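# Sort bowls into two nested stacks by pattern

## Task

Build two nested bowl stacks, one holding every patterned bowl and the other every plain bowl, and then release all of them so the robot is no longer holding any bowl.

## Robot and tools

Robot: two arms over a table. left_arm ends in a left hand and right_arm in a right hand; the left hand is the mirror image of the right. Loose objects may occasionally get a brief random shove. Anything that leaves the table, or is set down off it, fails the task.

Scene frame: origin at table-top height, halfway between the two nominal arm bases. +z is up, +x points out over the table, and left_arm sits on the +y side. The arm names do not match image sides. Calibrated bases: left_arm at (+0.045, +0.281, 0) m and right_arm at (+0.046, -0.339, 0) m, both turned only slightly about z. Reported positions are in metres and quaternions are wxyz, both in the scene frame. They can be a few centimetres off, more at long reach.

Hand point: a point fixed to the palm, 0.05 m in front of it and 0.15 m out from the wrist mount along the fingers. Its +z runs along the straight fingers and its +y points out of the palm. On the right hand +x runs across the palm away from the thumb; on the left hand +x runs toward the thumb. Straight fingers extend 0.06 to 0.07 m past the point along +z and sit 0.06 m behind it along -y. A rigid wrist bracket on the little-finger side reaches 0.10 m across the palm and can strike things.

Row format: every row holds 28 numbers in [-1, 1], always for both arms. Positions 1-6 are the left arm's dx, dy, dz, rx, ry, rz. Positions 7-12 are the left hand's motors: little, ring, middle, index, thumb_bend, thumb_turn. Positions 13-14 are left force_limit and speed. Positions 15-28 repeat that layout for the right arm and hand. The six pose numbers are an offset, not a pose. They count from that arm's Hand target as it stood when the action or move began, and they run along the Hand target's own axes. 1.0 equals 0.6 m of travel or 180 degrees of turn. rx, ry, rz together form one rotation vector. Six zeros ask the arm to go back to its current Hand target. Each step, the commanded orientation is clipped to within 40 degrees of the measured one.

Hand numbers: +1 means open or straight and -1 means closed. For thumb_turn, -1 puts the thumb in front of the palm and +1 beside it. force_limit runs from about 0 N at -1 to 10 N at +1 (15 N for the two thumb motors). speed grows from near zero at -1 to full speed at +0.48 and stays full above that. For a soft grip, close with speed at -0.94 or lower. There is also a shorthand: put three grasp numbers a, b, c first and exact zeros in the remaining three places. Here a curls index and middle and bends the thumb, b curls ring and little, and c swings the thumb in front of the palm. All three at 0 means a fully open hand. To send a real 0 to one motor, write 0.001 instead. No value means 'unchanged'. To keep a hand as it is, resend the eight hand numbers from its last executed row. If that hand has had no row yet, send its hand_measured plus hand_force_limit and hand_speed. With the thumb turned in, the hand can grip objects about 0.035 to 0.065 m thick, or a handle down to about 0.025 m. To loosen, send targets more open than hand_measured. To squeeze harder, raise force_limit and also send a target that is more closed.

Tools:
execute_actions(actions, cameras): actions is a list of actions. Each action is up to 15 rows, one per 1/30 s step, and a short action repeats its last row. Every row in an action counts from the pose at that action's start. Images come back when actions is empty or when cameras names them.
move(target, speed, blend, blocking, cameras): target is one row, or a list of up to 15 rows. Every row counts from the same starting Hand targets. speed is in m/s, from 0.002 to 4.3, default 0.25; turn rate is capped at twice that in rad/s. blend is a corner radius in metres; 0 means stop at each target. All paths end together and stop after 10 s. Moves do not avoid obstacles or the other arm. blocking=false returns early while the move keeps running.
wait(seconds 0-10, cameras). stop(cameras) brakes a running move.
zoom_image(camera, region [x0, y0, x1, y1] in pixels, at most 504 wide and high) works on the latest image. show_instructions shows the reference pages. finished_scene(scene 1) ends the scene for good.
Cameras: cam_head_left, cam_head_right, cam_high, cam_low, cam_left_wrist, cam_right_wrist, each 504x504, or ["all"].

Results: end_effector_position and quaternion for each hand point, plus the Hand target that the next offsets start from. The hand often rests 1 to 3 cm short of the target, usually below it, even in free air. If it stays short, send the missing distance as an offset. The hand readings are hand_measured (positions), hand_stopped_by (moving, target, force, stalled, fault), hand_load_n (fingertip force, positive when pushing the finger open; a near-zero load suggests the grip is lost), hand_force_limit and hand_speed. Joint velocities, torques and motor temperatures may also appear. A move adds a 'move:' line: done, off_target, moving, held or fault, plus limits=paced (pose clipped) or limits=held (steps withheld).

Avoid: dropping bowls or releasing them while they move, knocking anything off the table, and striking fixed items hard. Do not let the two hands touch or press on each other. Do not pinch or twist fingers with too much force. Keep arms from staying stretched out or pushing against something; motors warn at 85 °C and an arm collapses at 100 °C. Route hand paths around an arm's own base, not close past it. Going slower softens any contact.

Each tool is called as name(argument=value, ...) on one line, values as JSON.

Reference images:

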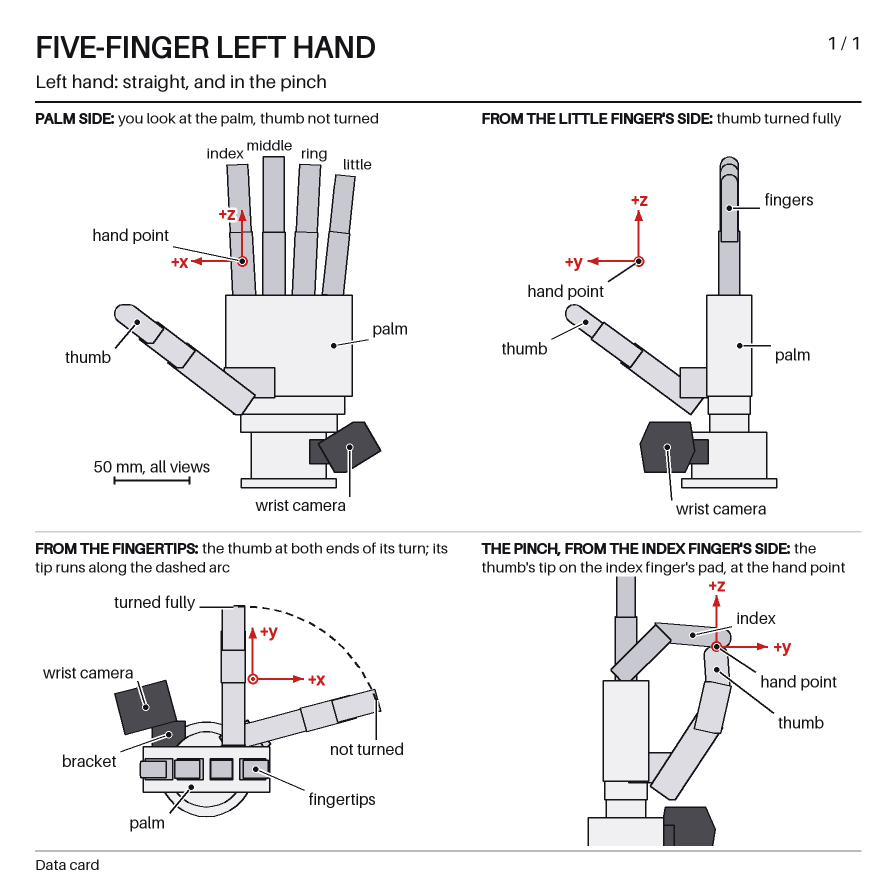

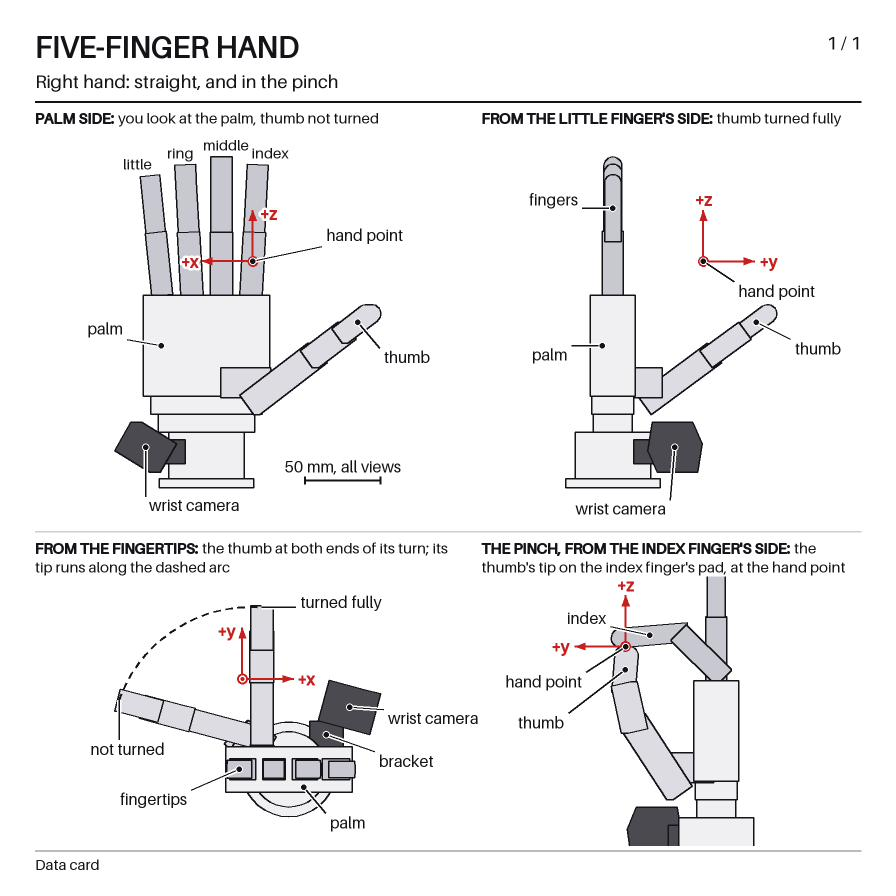

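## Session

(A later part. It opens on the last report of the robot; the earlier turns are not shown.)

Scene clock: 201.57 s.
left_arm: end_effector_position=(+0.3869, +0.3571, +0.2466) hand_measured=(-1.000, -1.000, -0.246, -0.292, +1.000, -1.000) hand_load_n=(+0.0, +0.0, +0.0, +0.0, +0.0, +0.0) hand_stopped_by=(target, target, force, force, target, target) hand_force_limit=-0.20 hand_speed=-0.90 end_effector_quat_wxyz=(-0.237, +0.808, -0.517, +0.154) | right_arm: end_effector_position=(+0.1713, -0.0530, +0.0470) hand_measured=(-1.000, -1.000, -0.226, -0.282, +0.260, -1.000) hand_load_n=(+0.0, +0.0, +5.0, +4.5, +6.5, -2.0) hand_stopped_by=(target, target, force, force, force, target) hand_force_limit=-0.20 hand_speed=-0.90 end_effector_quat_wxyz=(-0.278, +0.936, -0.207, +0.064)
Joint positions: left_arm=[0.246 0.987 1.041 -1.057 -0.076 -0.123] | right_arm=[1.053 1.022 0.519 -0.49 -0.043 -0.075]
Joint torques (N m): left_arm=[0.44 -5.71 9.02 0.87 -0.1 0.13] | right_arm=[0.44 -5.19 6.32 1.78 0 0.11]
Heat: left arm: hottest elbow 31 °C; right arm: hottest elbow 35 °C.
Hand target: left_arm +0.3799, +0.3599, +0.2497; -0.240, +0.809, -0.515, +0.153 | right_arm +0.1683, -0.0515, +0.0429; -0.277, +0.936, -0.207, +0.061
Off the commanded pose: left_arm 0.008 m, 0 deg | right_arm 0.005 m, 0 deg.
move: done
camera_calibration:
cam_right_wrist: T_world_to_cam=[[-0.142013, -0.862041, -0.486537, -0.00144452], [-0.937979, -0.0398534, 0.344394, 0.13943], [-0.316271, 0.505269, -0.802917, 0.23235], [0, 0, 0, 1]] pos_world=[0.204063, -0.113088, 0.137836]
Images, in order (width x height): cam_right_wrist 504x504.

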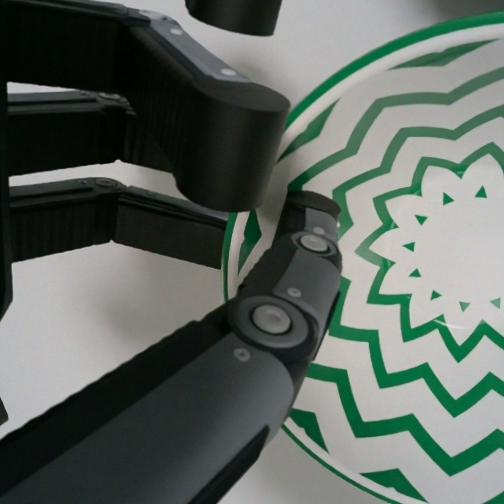

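move(target=[[0,0,0,0,0,0,-1,-1,-0.35,-0.4,1.0,-1,-0.2,-0.9,0,-0.164,-0.1916,0,0,0,-1,-1,-0.35,-0.4,0.05,-1,-0.2,-0.9],[0,0,0,0,0,0,-1,-1,-0.35,-0.4,1.0,-1,-0.2,-0.9,0.2668,-0.1467,-0.207,-0.071,0.0621,0.1246,-1,-1,-0.35,-0.4,0.05,-1,-0.2,-0.9]], speed=[0.09,0.15], blend=[0.02,0], cameras=["cam_right_wrist","cam_low","cam_head_left"])

Scene clock: 207.33 s.
left_arm: end_effector_position=(+0.3869, +0.3571, +0.2466) hand_measured=(-1.000, -1.000, -0.246, -0.292, +1.000, -1.000) hand_load_n=(+0.0, +0.0, +0.0, +0.0, +0.0, +0.0) hand_stopped_by=(target, target, force, force, target, target) hand_force_limit=-0.20 hand_speed=-0.90 end_effector_quat_wxyz=(-0.237, +0.808, -0.517, +0.154) | right_arm: end_effector_position=(+0.2967, -0.1208, +0.1718) hand_measured=(-1.000, -1.000, -0.226, -0.282, +0.262, -1.000) hand_load_n=(+0.0, +0.0, +6.5, +3.5, +10.0, -0.5) hand_stopped_by=(target, target, force, force, force, target) hand_force_limit=-0.20 hand_speed=-0.90 end_effector_quat_wxyz=(-0.138, +0.897, -0.416, +0.060)
Joint positions: left_arm=[0.246 0.987 1.041 -1.057 -0.076 -0.123] | right_arm=[0.626 1.163 1.006 -1.114 -0.03 -0.077]
Joint torques (N m): left_arm=[0.21 -5.6 9.06 0.84 -0.08 0.12] | right_arm=[-1.14 -8 11.56 0.32 0.01 -0.08]
Heat: left arm: hottest elbow 31 °C; right arm: hottest elbow 35 °C.
Hand target: left_arm +0.3799, +0.3599, +0.2497; -0.240, +0.809, -0.515, +0.153 | right_arm +0.3161, -0.1134, +0.1950; -0.157, +0.893, -0.416, +0.073
Off the commanded pose: left_arm 0.008 m, 0 deg | right_arm 0.031 m, 3 deg.
move: off_target (right_arm)
camera_calibration:
cam_right_wrist: T_world_to_cam=[[-0.569136, -0.786122, -0.24103, 0.11234], [-0.780618, 0.424501, 0.458732, 0.201071], [-0.258302, 0.449233, -0.85526, 0.391546], [0, 0, 0, 1]] pos_world=[0.322033, -0.172937, 0.269713]
Images, in order (width x height): cam_head_left 504x504, cam_low 504x504, cam_right_wrist 504x504.

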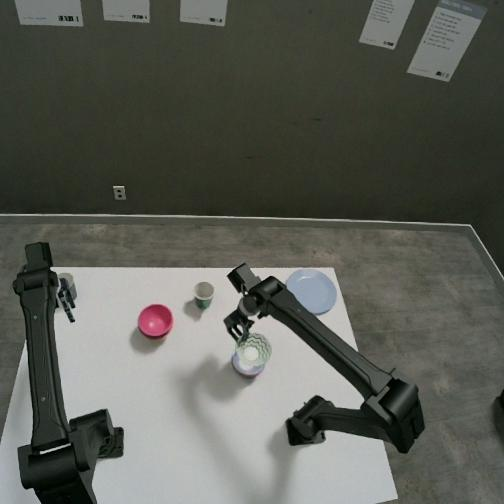

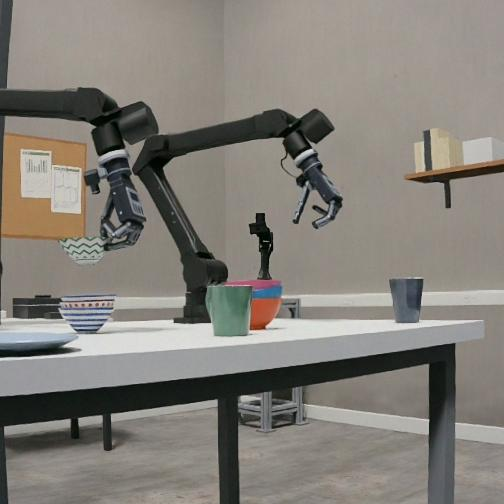

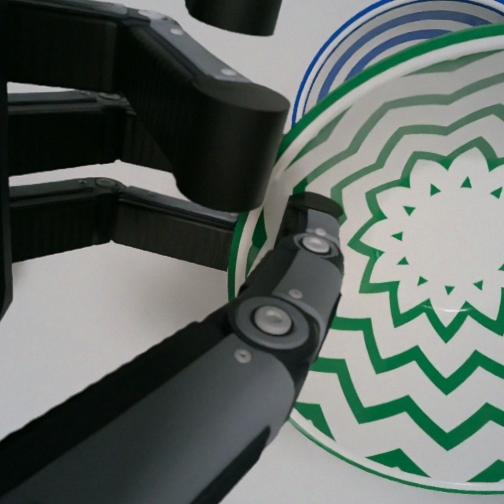

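zoom_image(camera="cam_head_left", region=[190, 290, 310, 410])

zoom_image(camera="cam_low", region=[30, 215, 150, 335])

Scaled by 4.200 from the camera's 504x504 image, which has a finer 720x720 frame.

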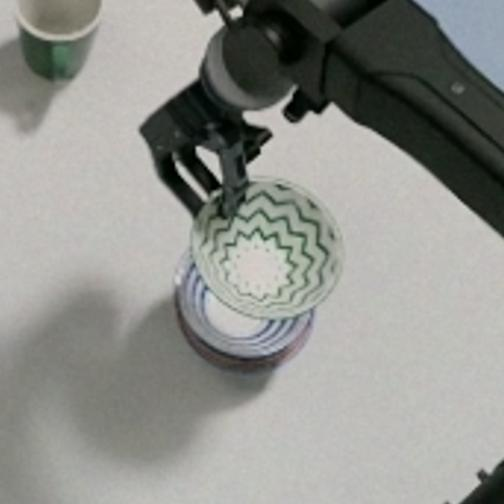

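Scaled by 4.200 from the camera's 504x504 image, which has a finer 720x720 frame.

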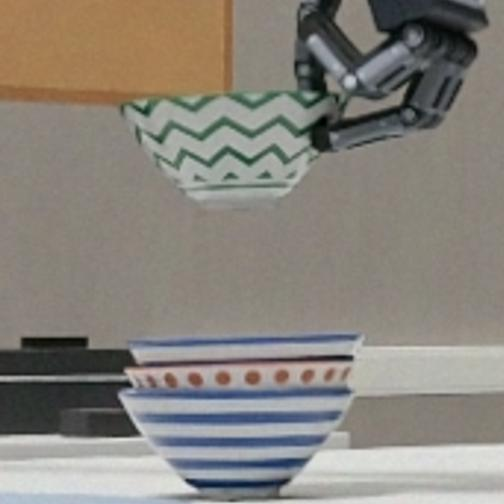

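move(target=[0,0,0,0,0,0,-1,-1,-0.35,-0.4,1.0,-1,-0.2,-0.9,0.0006,0.0529,0.1049,0,0,0,-1,-1,-0.35,-0.4,0.05,-1,-0.2,-0.9], speed=0.08, cameras=["cam_low","cam_head_left"])

Scene clock: 210.40 s.
left_arm: end_effector_position=(+0.3869, +0.3571, +0.2466) hand_measured=(-1.000, -1.000, -0.246, -0.292, +1.000, -1.000) hand_load_n=(+0.0, +0.5, +0.0, +0.5, +0.0, +0.0) hand_stopped_by=(target, target, force, force, target, target) hand_force_limit=-0.20 hand_speed=-0.90 end_effector_quat_wxyz=(-0.237, +0.808, -0.517, +0.154) | right_arm: end_effector_position=(+0.3044, -0.1165, +0.1277) hand_measured=(-1.000, -1.000, -0.226, -0.282, +0.262, -1.000) hand_load_n=(+0.0, +0.0, +6.5, +3.5, +10.0, -0.5) hand_stopped_by=(target, target, force, force, force, target) hand_force_limit=-0.20 hand_speed=-0.90 end_effector_quat_wxyz=(-0.156, +0.894, -0.415, +0.071)
Joint positions: left_arm=[0.246 0.987 1.041 -1.057 -0.076 -0.123] | right_arm=[0.623 1.182 0.9 -0.946 -0.03 -0.078]
Joint torques (N m): left_arm=[0.21 -5.6 9.05 0.85 -0.09 0.13] | right_arm=[-1.2 -8.29 6.87 1.36 -0.06 -0.1]
Heat: left arm: hottest elbow 31 °C; right arm: hottest elbow 36 °C.
Hand target: left_arm +0.3799, +0.3599, +0.2497; -0.240, +0.809, -0.515, +0.153 | right_arm +0.3100, -0.1191, +0.1251; -0.157, +0.893, -0.416, +0.073
Off the commanded pose: left_arm 0.008 m, 0 deg | right_arm 0.007 m, 0 deg.
move: done
Images, in order (width x height): cam_head_left 504x504, cam_low 504x504.

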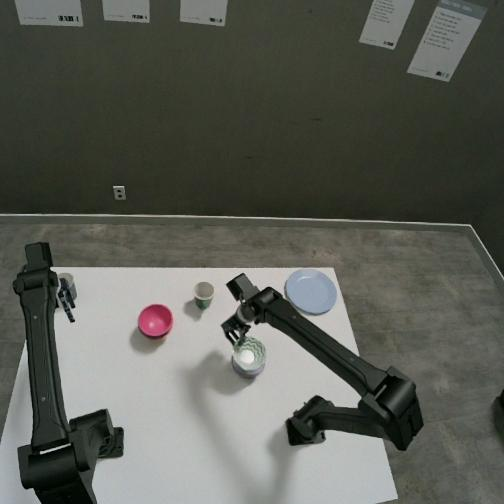

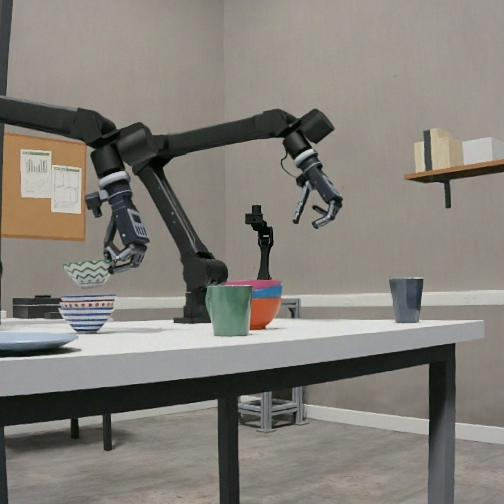

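zoom_image(camera="cam_head_left", region=[190, 290, 310, 410])

zoom_image(camera="cam_low", region=[30, 230, 150, 350])

Scaled by 4.200 from the camera's 504x504 image, which has a finer 720x720 frame.

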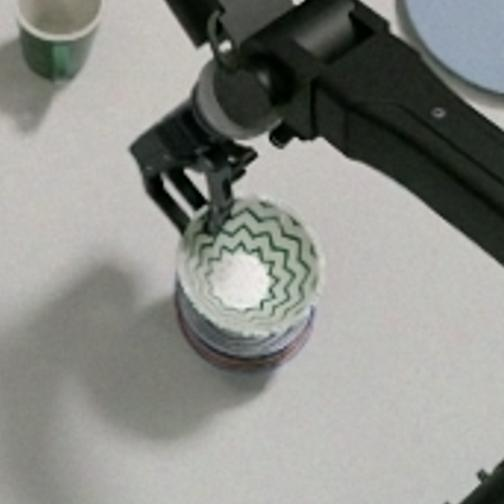

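Scaled by 4.200 from the camera's 504x504 image, which has a finer 720x720 frame.

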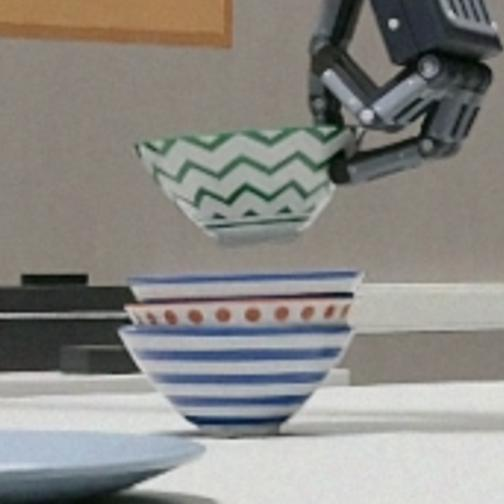

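move(target=[0,0,0,0,0,0,-1,-1,-0.35,-0.4,1.0,-1,-0.2,-0.9,0.0052,0.01575,0.0432,0.0222,0,0,-1,-1,-0.35,-0.4,0.05,-1,-0.2,-0.9], speed=0.06, cameras=["cam_low","cam_head_left","cam_right_wrist"])

zoom_image(camera="cam_low", region=[30, 230, 150, 350])

zoom_image(camera="cam_head_left", region=[190, 290, 310, 410])

Scene clock: 214.27 s.
left_arm: end_effector_position=(+0.3869, +0.3571, +0.2466) hand_measured=(-1.000, -1.000, -0.246, -0.292, +1.000, -1.000) hand_load_n=(+0.0, +0.0, +0.0, +0.0, +0.0, +0.0) hand_stopped_by=(target, target, force, force, target, target) hand_force_limit=-0.20 hand_speed=-0.90 end_effector_quat_wxyz=(-0.237, +0.808, -0.517, +0.154) | right_arm: end_effector_position=(+0.3060, -0.1189, +0.0930) hand_measured=(-1.000, -1.000, -0.226, -0.282, +0.262, -1.000) hand_load_n=(+0.0, +0.0, +6.5, +3.5, +10.5, -0.5) hand_stopped_by=(target, target, force, force, force, target) hand_force_limit=-0.20 hand_speed=-0.90 end_effector_quat_wxyz=(-0.177, +0.889, -0.414, +0.080)
Joint positions: left_arm=[0.246 0.987 1.041 -1.057 -0.076 -0.123] | right_arm=[0.611 1.182 0.799 -0.798 -0.04 -0.087]
Joint torques (N m): left_arm=[0.32 -5.54 9.01 0.87 -0.08 0.13] | right_arm=[-1.26 -9.93 6.65 1.48 -0.15 -0.12]
Heat: left arm: hottest elbow 31 °C; right arm: hottest elbow 35 °C.
Hand target: left_arm +0.3799, +0.3599, +0.2497; -0.240, +0.809, -0.515, +0.153 | right_arm +0.3119, -0.1214, +0.0976; -0.188, +0.887, -0.413, +0.088
Off the commanded pose: left_arm 0.008 m, 0 deg | right_arm 0.008 m, 2 deg.
move: done
camera_calibration:
cam_right_wrist: T_world_to_cam=[[-0.551263, -0.769042, -0.323549, 0.104319], [-0.810595, 0.401825, 0.425995, 0.253207], [-0.197598, 0.497102, -0.844893, 0.311794], [0, 0, 0, 1]] pos_world=[0.324365, -0.176512, 0.18932]
Images, in order (width x height): cam_head_left 504x504, cam_low 504x504, cam_right_wrist 504x504.

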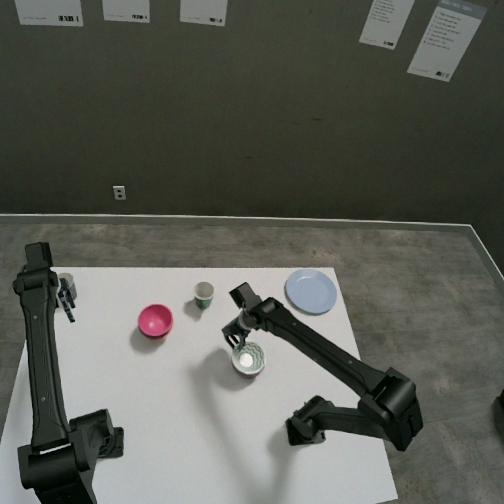

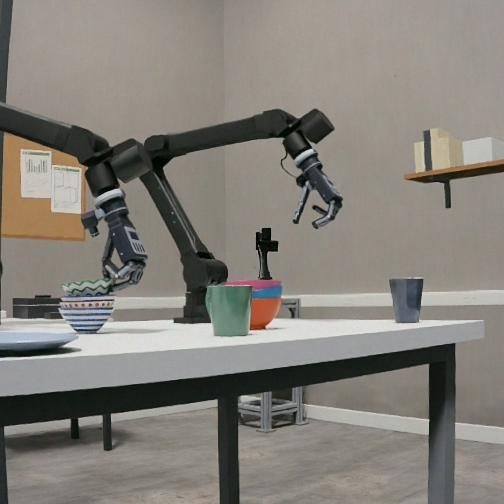

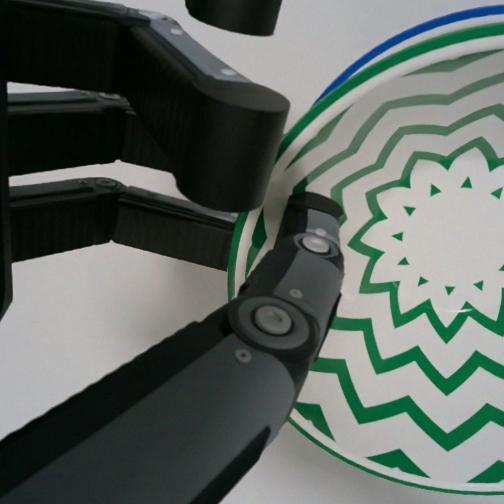

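Scaled by 4.200 from the camera's 504x504 image, which has a finer 720x720 frame.

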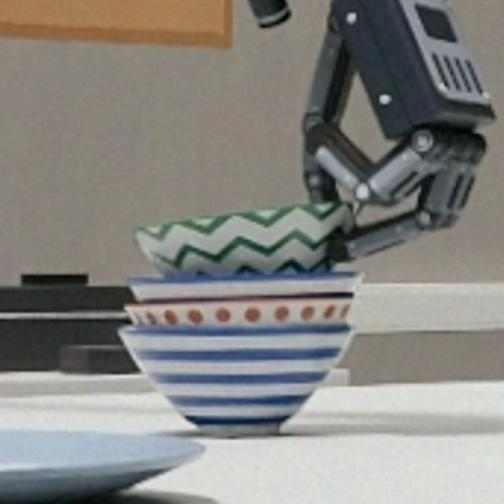

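Scaled by 4.200 from the camera's 504x504 image, which has a finer 720x720 frame.

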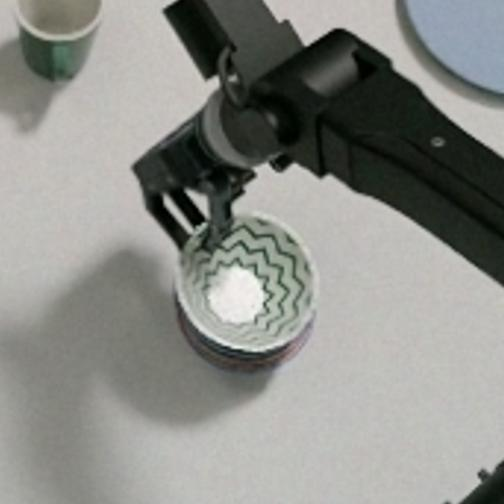

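move(target=[0,0,0,0,0,0,-1,-1,-0.35,-0.4,1.0,-1,-0.2,-0.9,0.0056,-0.0018,0.0035,0.0278,0,0,-1,-1,-0.35,-0.4,0.05,-1,-0.2,-0.9], speed=0.05, cameras=["cam_low","cam_head_left"])

zoom_image(camera="cam_low", region=[30, 230, 150, 350])

zoom_image(camera="cam_head_left", region=[190, 290, 310, 410])

Scene clock: 217.00 s.
left_arm: end_effector_position=(+0.3869, +0.3571, +0.2466) hand_measured=(-1.000, -1.000, -0.246, -0.292, +1.000, -1.000) hand_load_n=(+0.0, +0.0, +0.0, +0.0, -0.5, +0.0) hand_stopped_by=(target, target, force, force, target, target) hand_force_limit=-0.20 hand_speed=-0.90 end_effector_quat_wxyz=(-0.237, +0.808, -0.517, +0.154) | right_arm: end_effector_position=(+0.3091, -0.1206, +0.0891) hand_measured=(-1.000, -1.000, -0.226, -0.282, +0.262, -1.000) hand_load_n=(+0.0, +0.0, +6.5, +3.0, +10.0, -0.5) hand_stopped_by=(target, target, force, force, force, target) hand_force_limit=-0.20 hand_speed=-0.90 end_effector_quat_wxyz=(-0.213, +0.882, -0.410, +0.096)
Joint positions: left_arm=[0.246 0.987 1.041 -1.057 -0.076 -0.123] | right_arm=[0.594 1.135 0.739 -0.708 -0.056 -0.097]
Joint torques (N m): left_arm=[0.26 -5.48 9.01 0.87 -0.07 0.13] | right_arm=[-1.26 -9.76 6.75 1.78 -0.16 -0.14]
Heat: left arm: hottest elbow 31 °C; right arm: hottest elbow 35 °C.
Hand target: left_arm +0.3799, +0.3599, +0.2497; -0.240, +0.809, -0.515, +0.153 | right_arm +0.3156, -0.1228, +0.0960; -0.227, +0.878, -0.409, +0.106
Off the commanded pose: left_arm 0.008 m, 0 deg | right_arm 0.010 m, 2 deg.
move: done
Images, in order (width x height): cam_head_left 504x504, cam_low 504x504.

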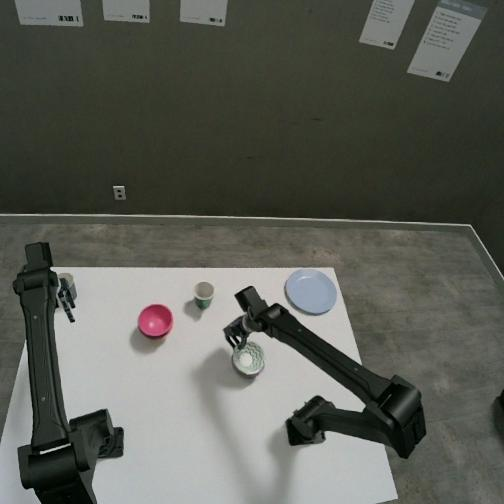

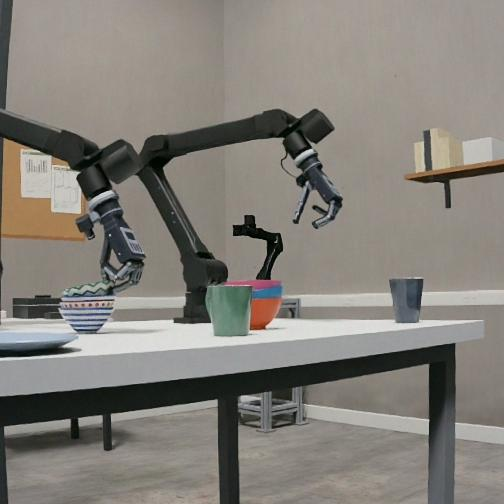

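Scaled by 4.200 from the camera's 504x504 image, which has a finer 720x720 frame.

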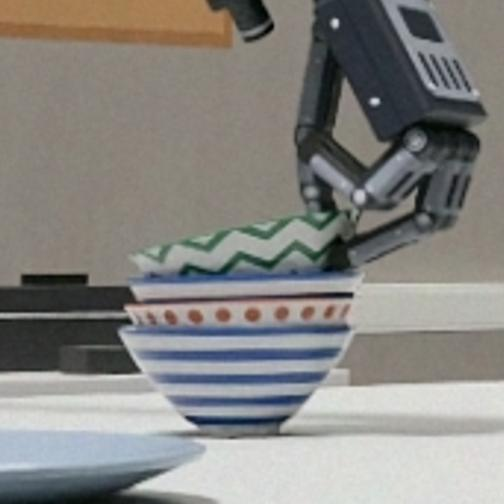

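Scaled by 4.200 from the camera's 504x504 image, which has a finer 720x720 frame.

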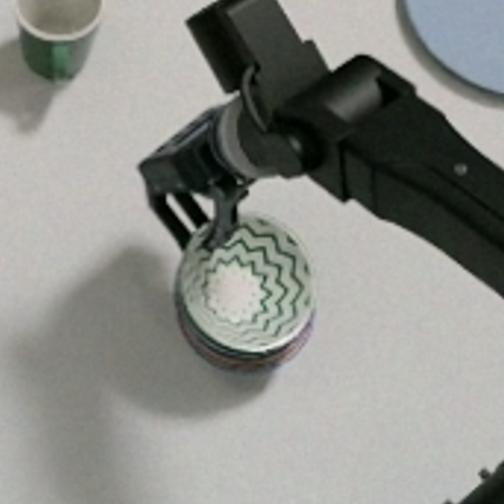

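move(target=[[0,0,0,0,0,0,-1,-1,-0.35,-0.4,1.0,-1,-0.2,-0.9,0,0,0,0,0,0,-1,-1,-0.35,-0.4,1.0,-1,-0.2,-0.88],[0,0,0,0,0,0,-1,-1,-0.35,-0.4,1.0,-1,-0.2,-0.9,-0.0098,-0.0832,-0.0074,0,0,0,-1,-1,-0.35,-0.4,1.0,-1,-0.2,-0.88],[0,0,0,0,0,0,-1,-1,-0.35,-0.4,1.0,-1,-0.2,-0.9,-0.0098,-0.1236,-0.0803,0,0,0,-1,-1,-0.35,-0.4,1.0,-1,-0.2,-0.88],[0,0,0,0,0,0,-1,-1,-0.35,-0.4,1.0,-1,-0.2,-0.9,-0.0139,-0.0087,-0.0885,-0.0222,0,0,-1,-1,-0.35,-0.4,1.0,-1,-0.2,-0.88]], speed=[0.05,0.05,0.12,0.1], blend=[0,0.008,0.008,0], cameras=["cam_low","cam_head_left"])

zoom_image(camera="cam_low", region=[30, 230, 150, 350])

zoom_image(camera="cam_head_left", region=[190, 290, 310, 410])

Scene clock: 225.63 s.
left_arm: end_effector_position=(+0.3869, +0.3571, +0.2466) hand_measured=(-1.000, -1.000, -0.246, -0.292, +1.000, -1.000) hand_load_n=(+0.0, +0.0, +0.0, +0.0, +0.0, +0.0) hand_stopped_by=(target, target, force, force, target, target) hand_force_limit=-0.20 hand_speed=-0.90 end_effector_quat_wxyz=(-0.237, +0.808, -0.517, +0.154) | right_arm: end_effector_position=(+0.2988, -0.1291, +0.1434) hand_measured=(-1.000, -1.000, -0.226, -0.282, +1.000, -1.000) hand_load_n=(+0.0, +0.0, +0.5, +0.0, +0.0, +0.0) hand_stopped_by=(target, target, force, force, target, target) hand_force_limit=-0.20 hand_speed=-0.88 end_effector_quat_wxyz=(-0.195, +0.884, -0.414, +0.091)
Joint positions: left_arm=[0.246 0.987 1.041 -1.057 -0.076 -0.123] | right_arm=[0.596 1.07 0.85 -0.92 -0.045 -0.093]
Joint torques (N m): left_arm=[0.21 -5.6 9.06 0.83 -0.06 0.13] | right_arm=[0.26 -8.76 6.74 0.7 0.08 0.03]
Heat: left arm: hottest elbow 31 °C; right arm: hottest elbow 35 °C.
Hand target: left_arm +0.3799, +0.3599, +0.2497; -0.240, +0.809, -0.515, +0.153 | right_arm +0.2940, -0.1300, +0.1450; -0.196, +0.885, -0.413, +0.091
Off the commanded pose: left_arm 0.008 m, 0 deg | right_arm 0.005 m, 0 deg.
move: done
Images, in order (width x height): cam_head_left 504x504, cam_low 504x504.

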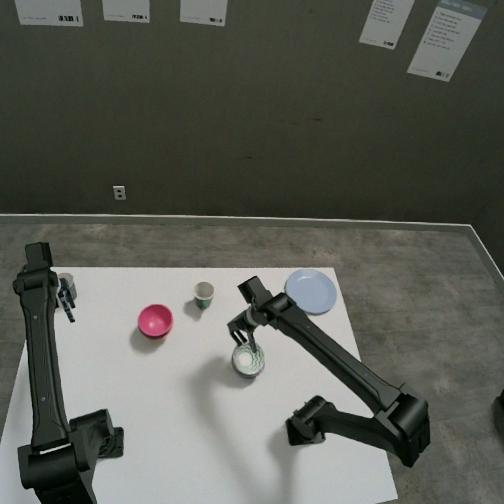

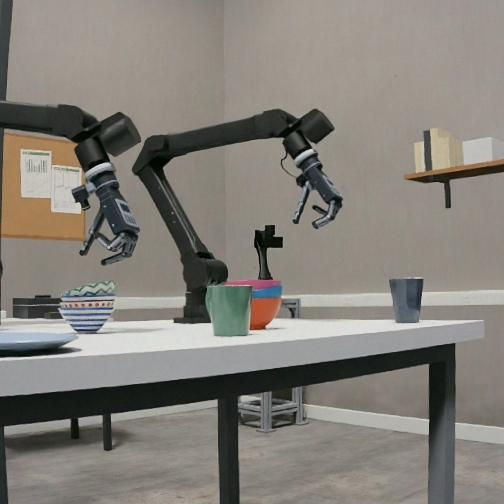

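Scaled by 4.200 from the camera's 504x504 image, which has a finer 720x720 frame.

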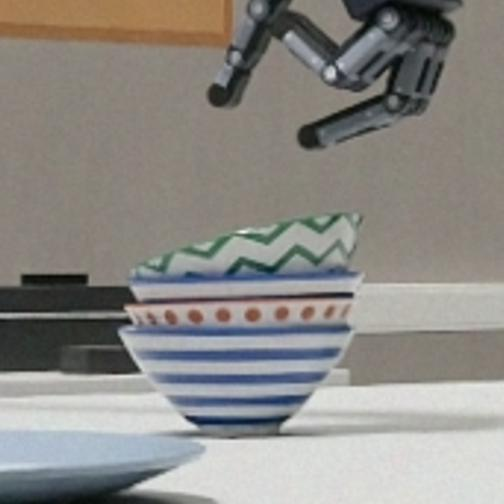

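Scaled by 4.200 from the camera's 504x504 image, which has a finer 720x720 frame.

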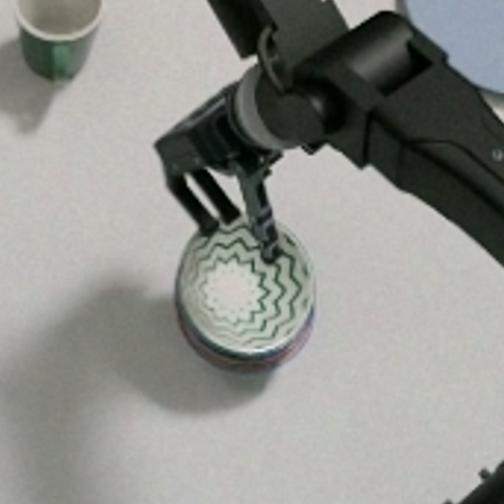

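move(target=[0,0,0,0,0,0,-1,-1,-0.35,-0.4,1.0,-1,-0.2,-0.9,0,0.0282,0.0604,0,0,0,-1,-1,-0.35,-0.4,1.0,-1,-0.2,-0.88], speed=0.06, cameras=["cam_low","cam_head_left"])

zoom_image(camera="cam_low", region=[30, 230, 150, 350])

zoom_image(camera="cam_head_left", region=[190, 290, 310, 410])

Scene clock: 227.47 s.
left_arm: end_effector_position=(+0.3869, +0.3571, +0.2466) hand_measured=(-1.000, -1.000, -0.246, -0.292, +1.000, -1.000) hand_load_n=(+0.0, +0.0, +0.0, +0.0, +0.0, +0.0) hand_stopped_by=(target, target, force, force, target, target) hand_force_limit=-0.20 hand_speed=-0.90 end_effector_quat_wxyz=(-0.237, +0.808, -0.517, +0.154) | right_arm: end_effector_position=(+0.2943, -0.1322, +0.1110) hand_measured=(-1.000, -1.000, -0.226, -0.282, +1.000, -1.000) hand_load_n=(+0.0, +0.0, +0.0, +0.0, +0.0, +0.0) hand_stopped_by=(target, target, force, force, target, target) hand_force_limit=-0.20 hand_speed=-0.88 end_effector_quat_wxyz=(-0.198, +0.884, -0.414, +0.093)
Joint positions: left_arm=[0.246 0.987 1.041 -1.057 -0.076 -0.123] | right_arm=[0.596 1.073 0.763 -0.822 -0.045 -0.093]
Joint torques (N m): left_arm=[0.21 -5.66 9.05 0.83 -0.07 0.13] | right_arm=[0.32 -6.12 6.57 1.61 0.09 0.04]
Heat: left arm: hottest elbow 31 °C; right arm: hottest elbow 35 °C.
Hand target: left_arm +0.3799, +0.3599, +0.2497; -0.240, +0.809, -0.515, +0.153 | right_arm +0.2939, -0.1301, +0.1050; -0.196, +0.885, -0.413, +0.091
Off the commanded pose: left_arm 0.008 m, 0 deg | right_arm 0.006 m, 0 deg.
move: done
Images, in order (width x height): cam_head_left 504x504, cam_low 504x504.

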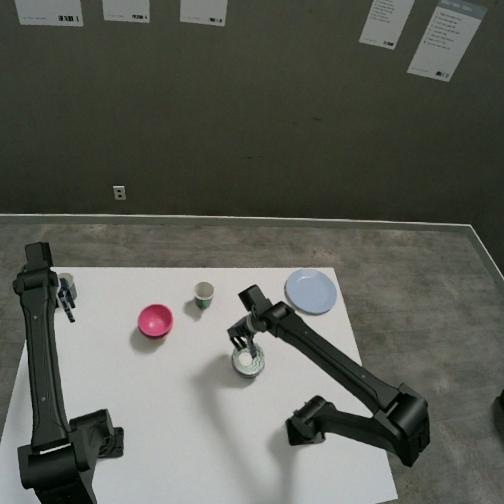

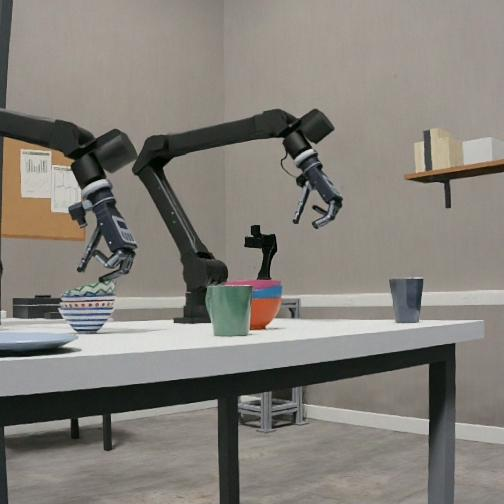

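Scaled by 4.200 from the camera's 504x504 image, which has a finer 720x720 frame.

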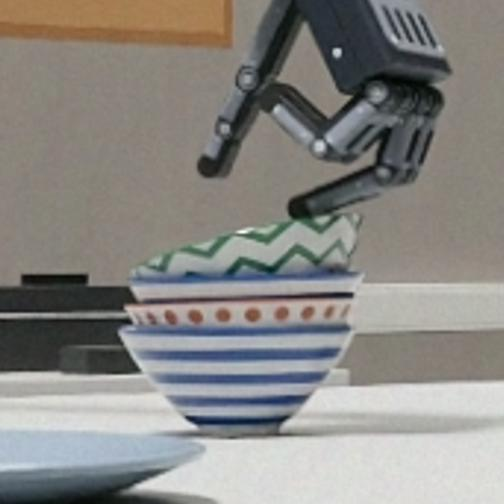

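Scaled by 4.200 from the camera's 504x504 image, which has a finer 720x720 frame.

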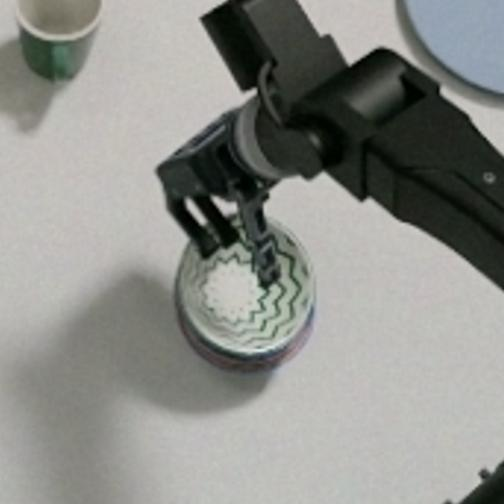

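move(target=[0,0,0,0,0,0,-1,-1,-0.35,-0.4,1.0,-1,-0.2,-0.9,0,0.0127,0.0272,0,0,0,-1,-1,-0.35,-0.4,1.0,-1,-0.2,-0.88], speed=0.05, cameras=["cam_low"])

zoom_image(camera="cam_low", region=[30, 230, 150, 350])

Scene clock: 228.90 s.
left_arm: end_effector_position=(+0.3869, +0.3571, +0.2466) hand_measured=(-1.000, -1.000, -0.246, -0.292, +1.000, -1.000) hand_load_n=(+0.0, +0.0, +0.0, +0.0, +0.0, +0.0) hand_stopped_by=(target, target, force, force, target, target) hand_force_limit=-0.20 hand_speed=-0.90 end_effector_quat_wxyz=(-0.237, +0.808, -0.517, +0.154) | right_arm: end_effector_position=(+0.2943, -0.1323, +0.0931) hand_measured=(-1.000, -1.000, -0.226, -0.282, +1.000, -1.000) hand_load_n=(+0.0, +0.0, -0.5, +0.0, +0.0, +0.0) hand_stopped_by=(target, target, force, force, target, target) hand_force_limit=-0.20 hand_speed=-0.88 end_effector_quat_wxyz=(-0.198, +0.884, -0.414, +0.093)
Joint positions: left_arm=[0.246 0.987 1.041 -1.057 -0.076 -0.123] | right_arm=[0.596 1.093 0.728 -0.767 -0.044 -0.093]
Joint torques (N m): left_arm=[0.26 -5.6 9.03 0.88 -0.09 0.13] | right_arm=[0.32 -6.18 6.43 1.72 0.08 0.04]
Heat: left arm: hottest elbow 31 °C; right arm: hottest elbow 35 °C.
Hand target: left_arm +0.3799, +0.3599, +0.2497; -0.240, +0.809, -0.515, +0.153 | right_arm +0.2939, -0.1301, +0.0870; -0.196, +0.885, -0.413, +0.092
Off the commanded pose: left_arm 0.008 m, 0 deg | right_arm 0.007 m, 0 deg.
move: done
Images, in order (width x height): cam_low 504x504.

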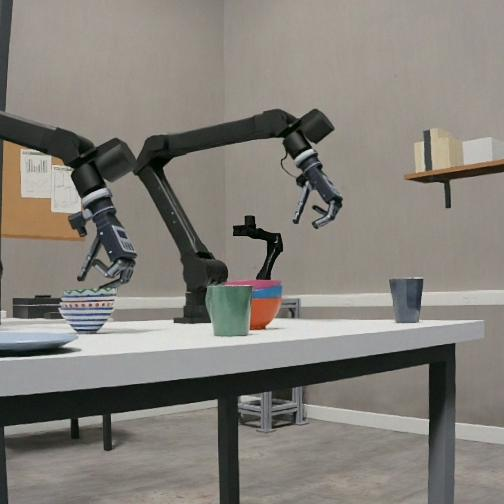

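Scaled by 4.200 from the camera's 504x504 image, which has a finer 720x720 frame.

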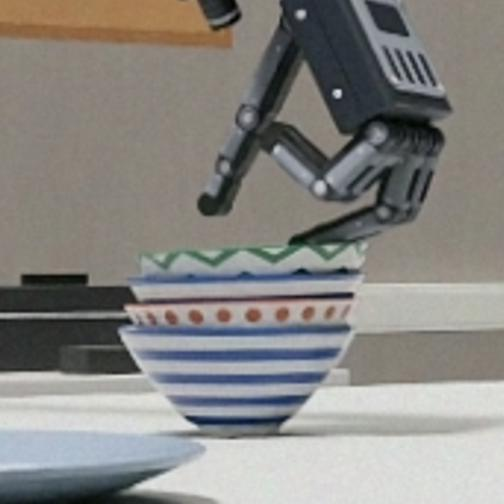

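move(target=[0,0,0,0,0,0,-1,-1,-0.35,-0.4,1.0,-1,-0.2,-0.9,0,0.0035,0.0076,0,0,0,-1,-1,-0.35,-0.4,1.0,-1,-0.2,-0.88], speed=0.04, cameras=["cam_low","cam_head_left"])

zoom_image(camera="cam_low", region=[30, 230, 150, 350])

zoom_image(camera="cam_head_left", region=[190, 290, 310, 410])

Scene clock: 230.17 s.
left_arm: end_effector_position=(+0.3869, +0.3571, +0.2466) hand_measured=(-1.000, -1.000, -0.246, -0.292, +1.000, -1.000) hand_load_n=(+0.5, +0.0, +0.0, +0.0, +0.0, +0.0) hand_stopped_by=(target, target, force, force, target, target) hand_force_limit=-0.20 hand_speed=-0.90 end_effector_quat_wxyz=(-0.237, +0.808, -0.517, +0.154) | right_arm: end_effector_position=(+0.2958, -0.1313, +0.0906) hand_measured=(-1.000, -1.000, -0.226, -0.282, +1.000, -1.000) hand_load_n=(+0.0, +0.0, -0.5, +0.0, +0.0, +0.0) hand_stopped_by=(target, target, force, force, target, target) hand_force_limit=-0.20 hand_speed=-0.88 end_effector_quat_wxyz=(-0.201, +0.883, -0.414, +0.095)
Joint positions: left_arm=[0.246 0.987 1.041 -1.057 -0.076 -0.123] | right_arm=[0.596 1.096 0.721 -0.75 -0.044 -0.093]
Joint torques (N m): left_arm=[0.21 -5.54 9.01 0.87 -0.08 0.13] | right_arm=[0.26 -6.18 6.2 1.68 0.08 0.03]
Heat: left arm: hottest elbow 31 °C; right arm: hottest elbow 35 °C.
Hand target: left_arm +0.3799, +0.3599, +0.2497; -0.240, +0.809, -0.515, +0.153 | right_arm +0.2940, -0.1301, +0.0820; -0.196, +0.885, -0.413, +0.092
Off the commanded pose: left_arm 0.008 m, 0 deg | right_arm 0.009 m, 1 deg.
move: done
Images, in order (width x height): cam_head_left 504x504, cam_low 504x504.

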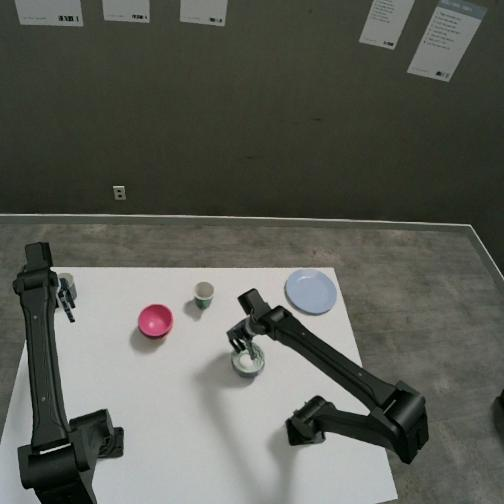

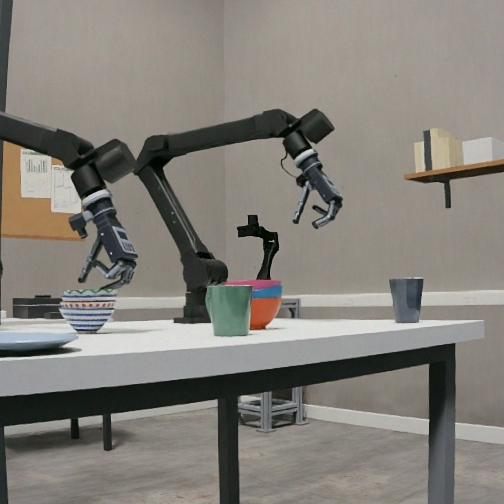

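Scaled by 4.200 from the camera's 504x504 image, which has a finer 720x720 frame.

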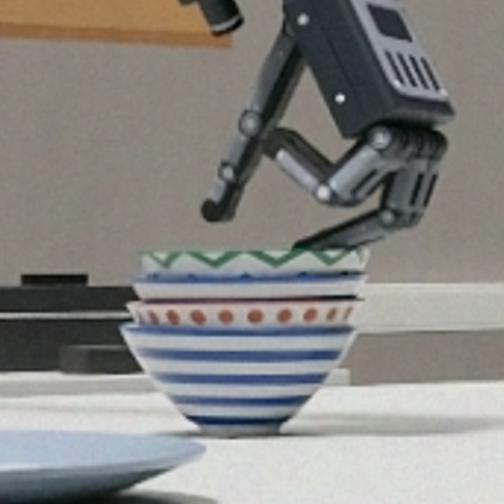

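Scaled by 4.200 from the camera's 504x504 image, which has a finer 720x720 frame.

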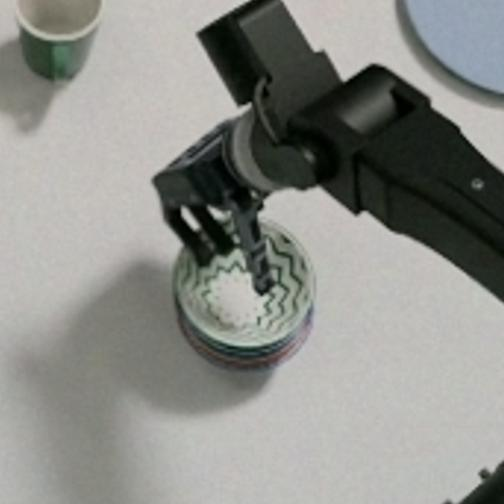

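move(target=[[0,0,0,0,0,0,-1,-1,-0.35,-0.4,1.0,-1,-0.2,-0.9,0,-0.0423,-0.0906,0,0,0,-1,-1,-0.35,-0.4,1.0,-1,-0.2,-0.88],[0,0,0,0,0,0,-1,-1,-0.35,-0.4,1.0,-1,-0.2,-0.9,0.0424,-0.0269,-0.2449,0,0,0,-1,-1,-0.35,-0.4,1.0,-1,-0.2,-0.88]], speed=[0.1,0.2], blend=[0.02,0], cameras=["cam_low","cam_head_left","cam_high","cam_head_right"])

zoom_image(camera="cam_low", region=[30, 230, 150, 350])

zoom_image(camera="cam_low", region=[190, 240, 310, 360])

zoom_image(camera="cam_high", region=[100, 180, 400, 400])

Scene clock: 232.80 s.
left_arm: end_effector_position=(+0.3869, +0.3571, +0.2466) hand_measured=(-1.000, -1.000, -0.246, -0.292, +1.000, -1.000) hand_load_n=(+0.0, +0.0, +0.0, +0.0, +0.0, +0.0) hand_stopped_by=(target, target, force, force, target, target) hand_force_limit=-0.20 hand_speed=-0.90 end_effector_quat_wxyz=(-0.237, +0.808, -0.517, +0.154) | right_arm: end_effector_position=(+0.2595, -0.1823, +0.1971) hand_measured=(-1.000, -1.000, -0.226, -0.282, +1.000, -1.000) hand_load_n=(+0.0, +0.0, +0.0, +0.5, -0.5, +0.0) hand_stopped_by=(target, target, force, force, target, target) hand_force_limit=-0.20 hand_speed=-0.88 end_effector_quat_wxyz=(-0.175, +0.889, -0.416, +0.075)
Joint positions: left_arm=[0.246 0.987 1.041 -1.057 -0.076 -0.123] | right_arm=[0.502 0.911 0.903 -1.188 -0.087 -0.182]
Joint torques (N m): left_arm=[0.32 -5.54 9.03 0.84 -0.08 0.13] | right_arm=[-1.26 -5.42 11.14 0.59 -0.16 -0.11]
Heat: left arm: hottest elbow 31 °C; right arm: hottest elbow 35 °C.
Hand target: left_arm +0.3799, +0.3599, +0.2497; -0.240, +0.809, -0.515, +0.153 | right_arm +0.2739, -0.1800, +0.2220; -0.196, +0.885, -0.413, +0.092
Off the commanded pose: left_arm 0.008 m, 0 deg | right_arm 0.029 m, 3 deg.
move: off_target (right_arm)
Images, in order (width x height): cam_head_left 504x504, cam_head_right 504x504, cam_high 504x504, cam_low 504x504.

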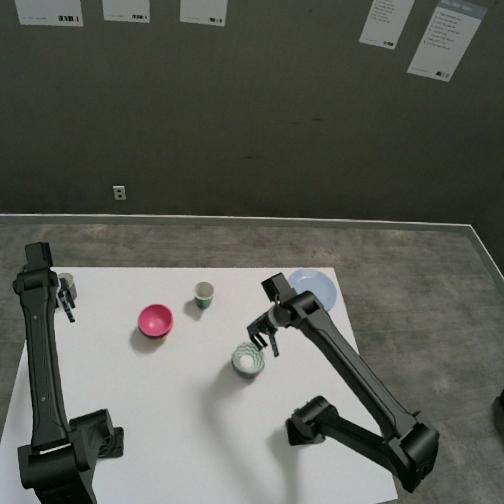

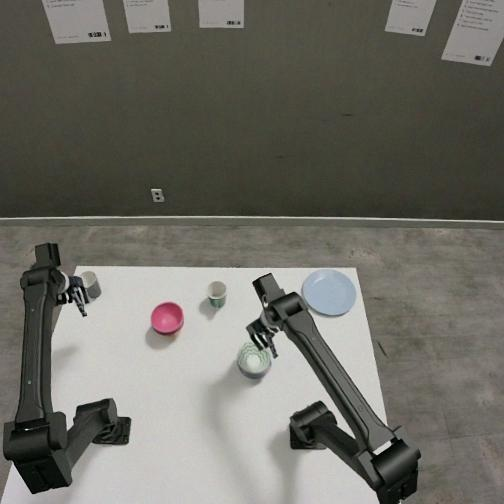

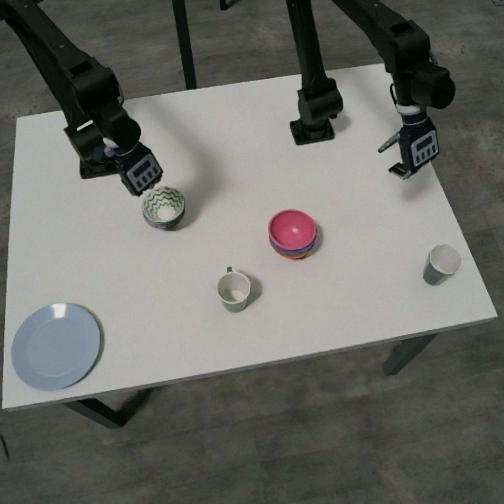

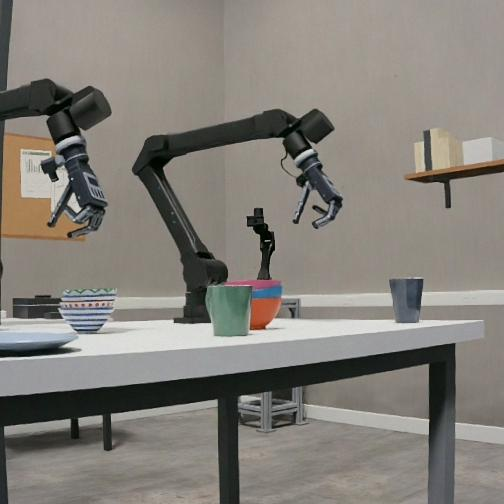

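Scaled by 4.200 from the camera's 504x504 image, which has a finer 720x720 frame.

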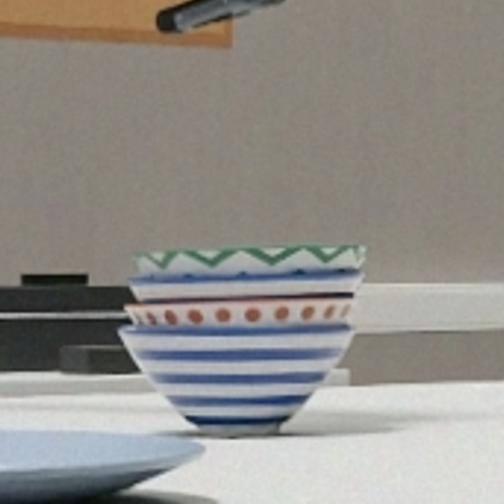

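Scaled by 4.200 from the camera's 504x504 image, which has a finer 720x720 frame.

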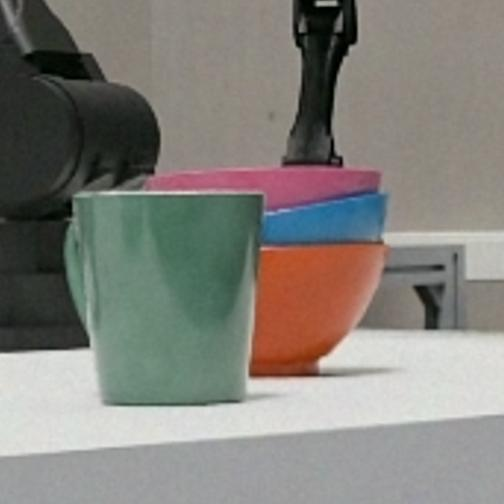

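Scaled by 1.680 from the camera's 504x504 image, which has a finer 720x720 frame.

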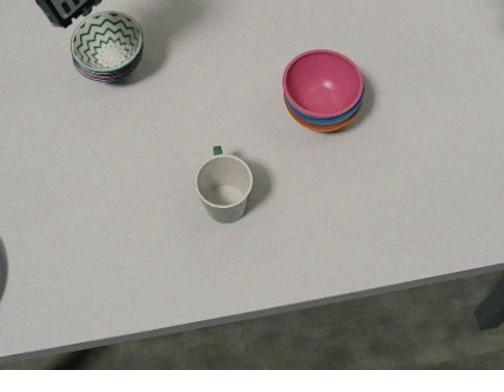

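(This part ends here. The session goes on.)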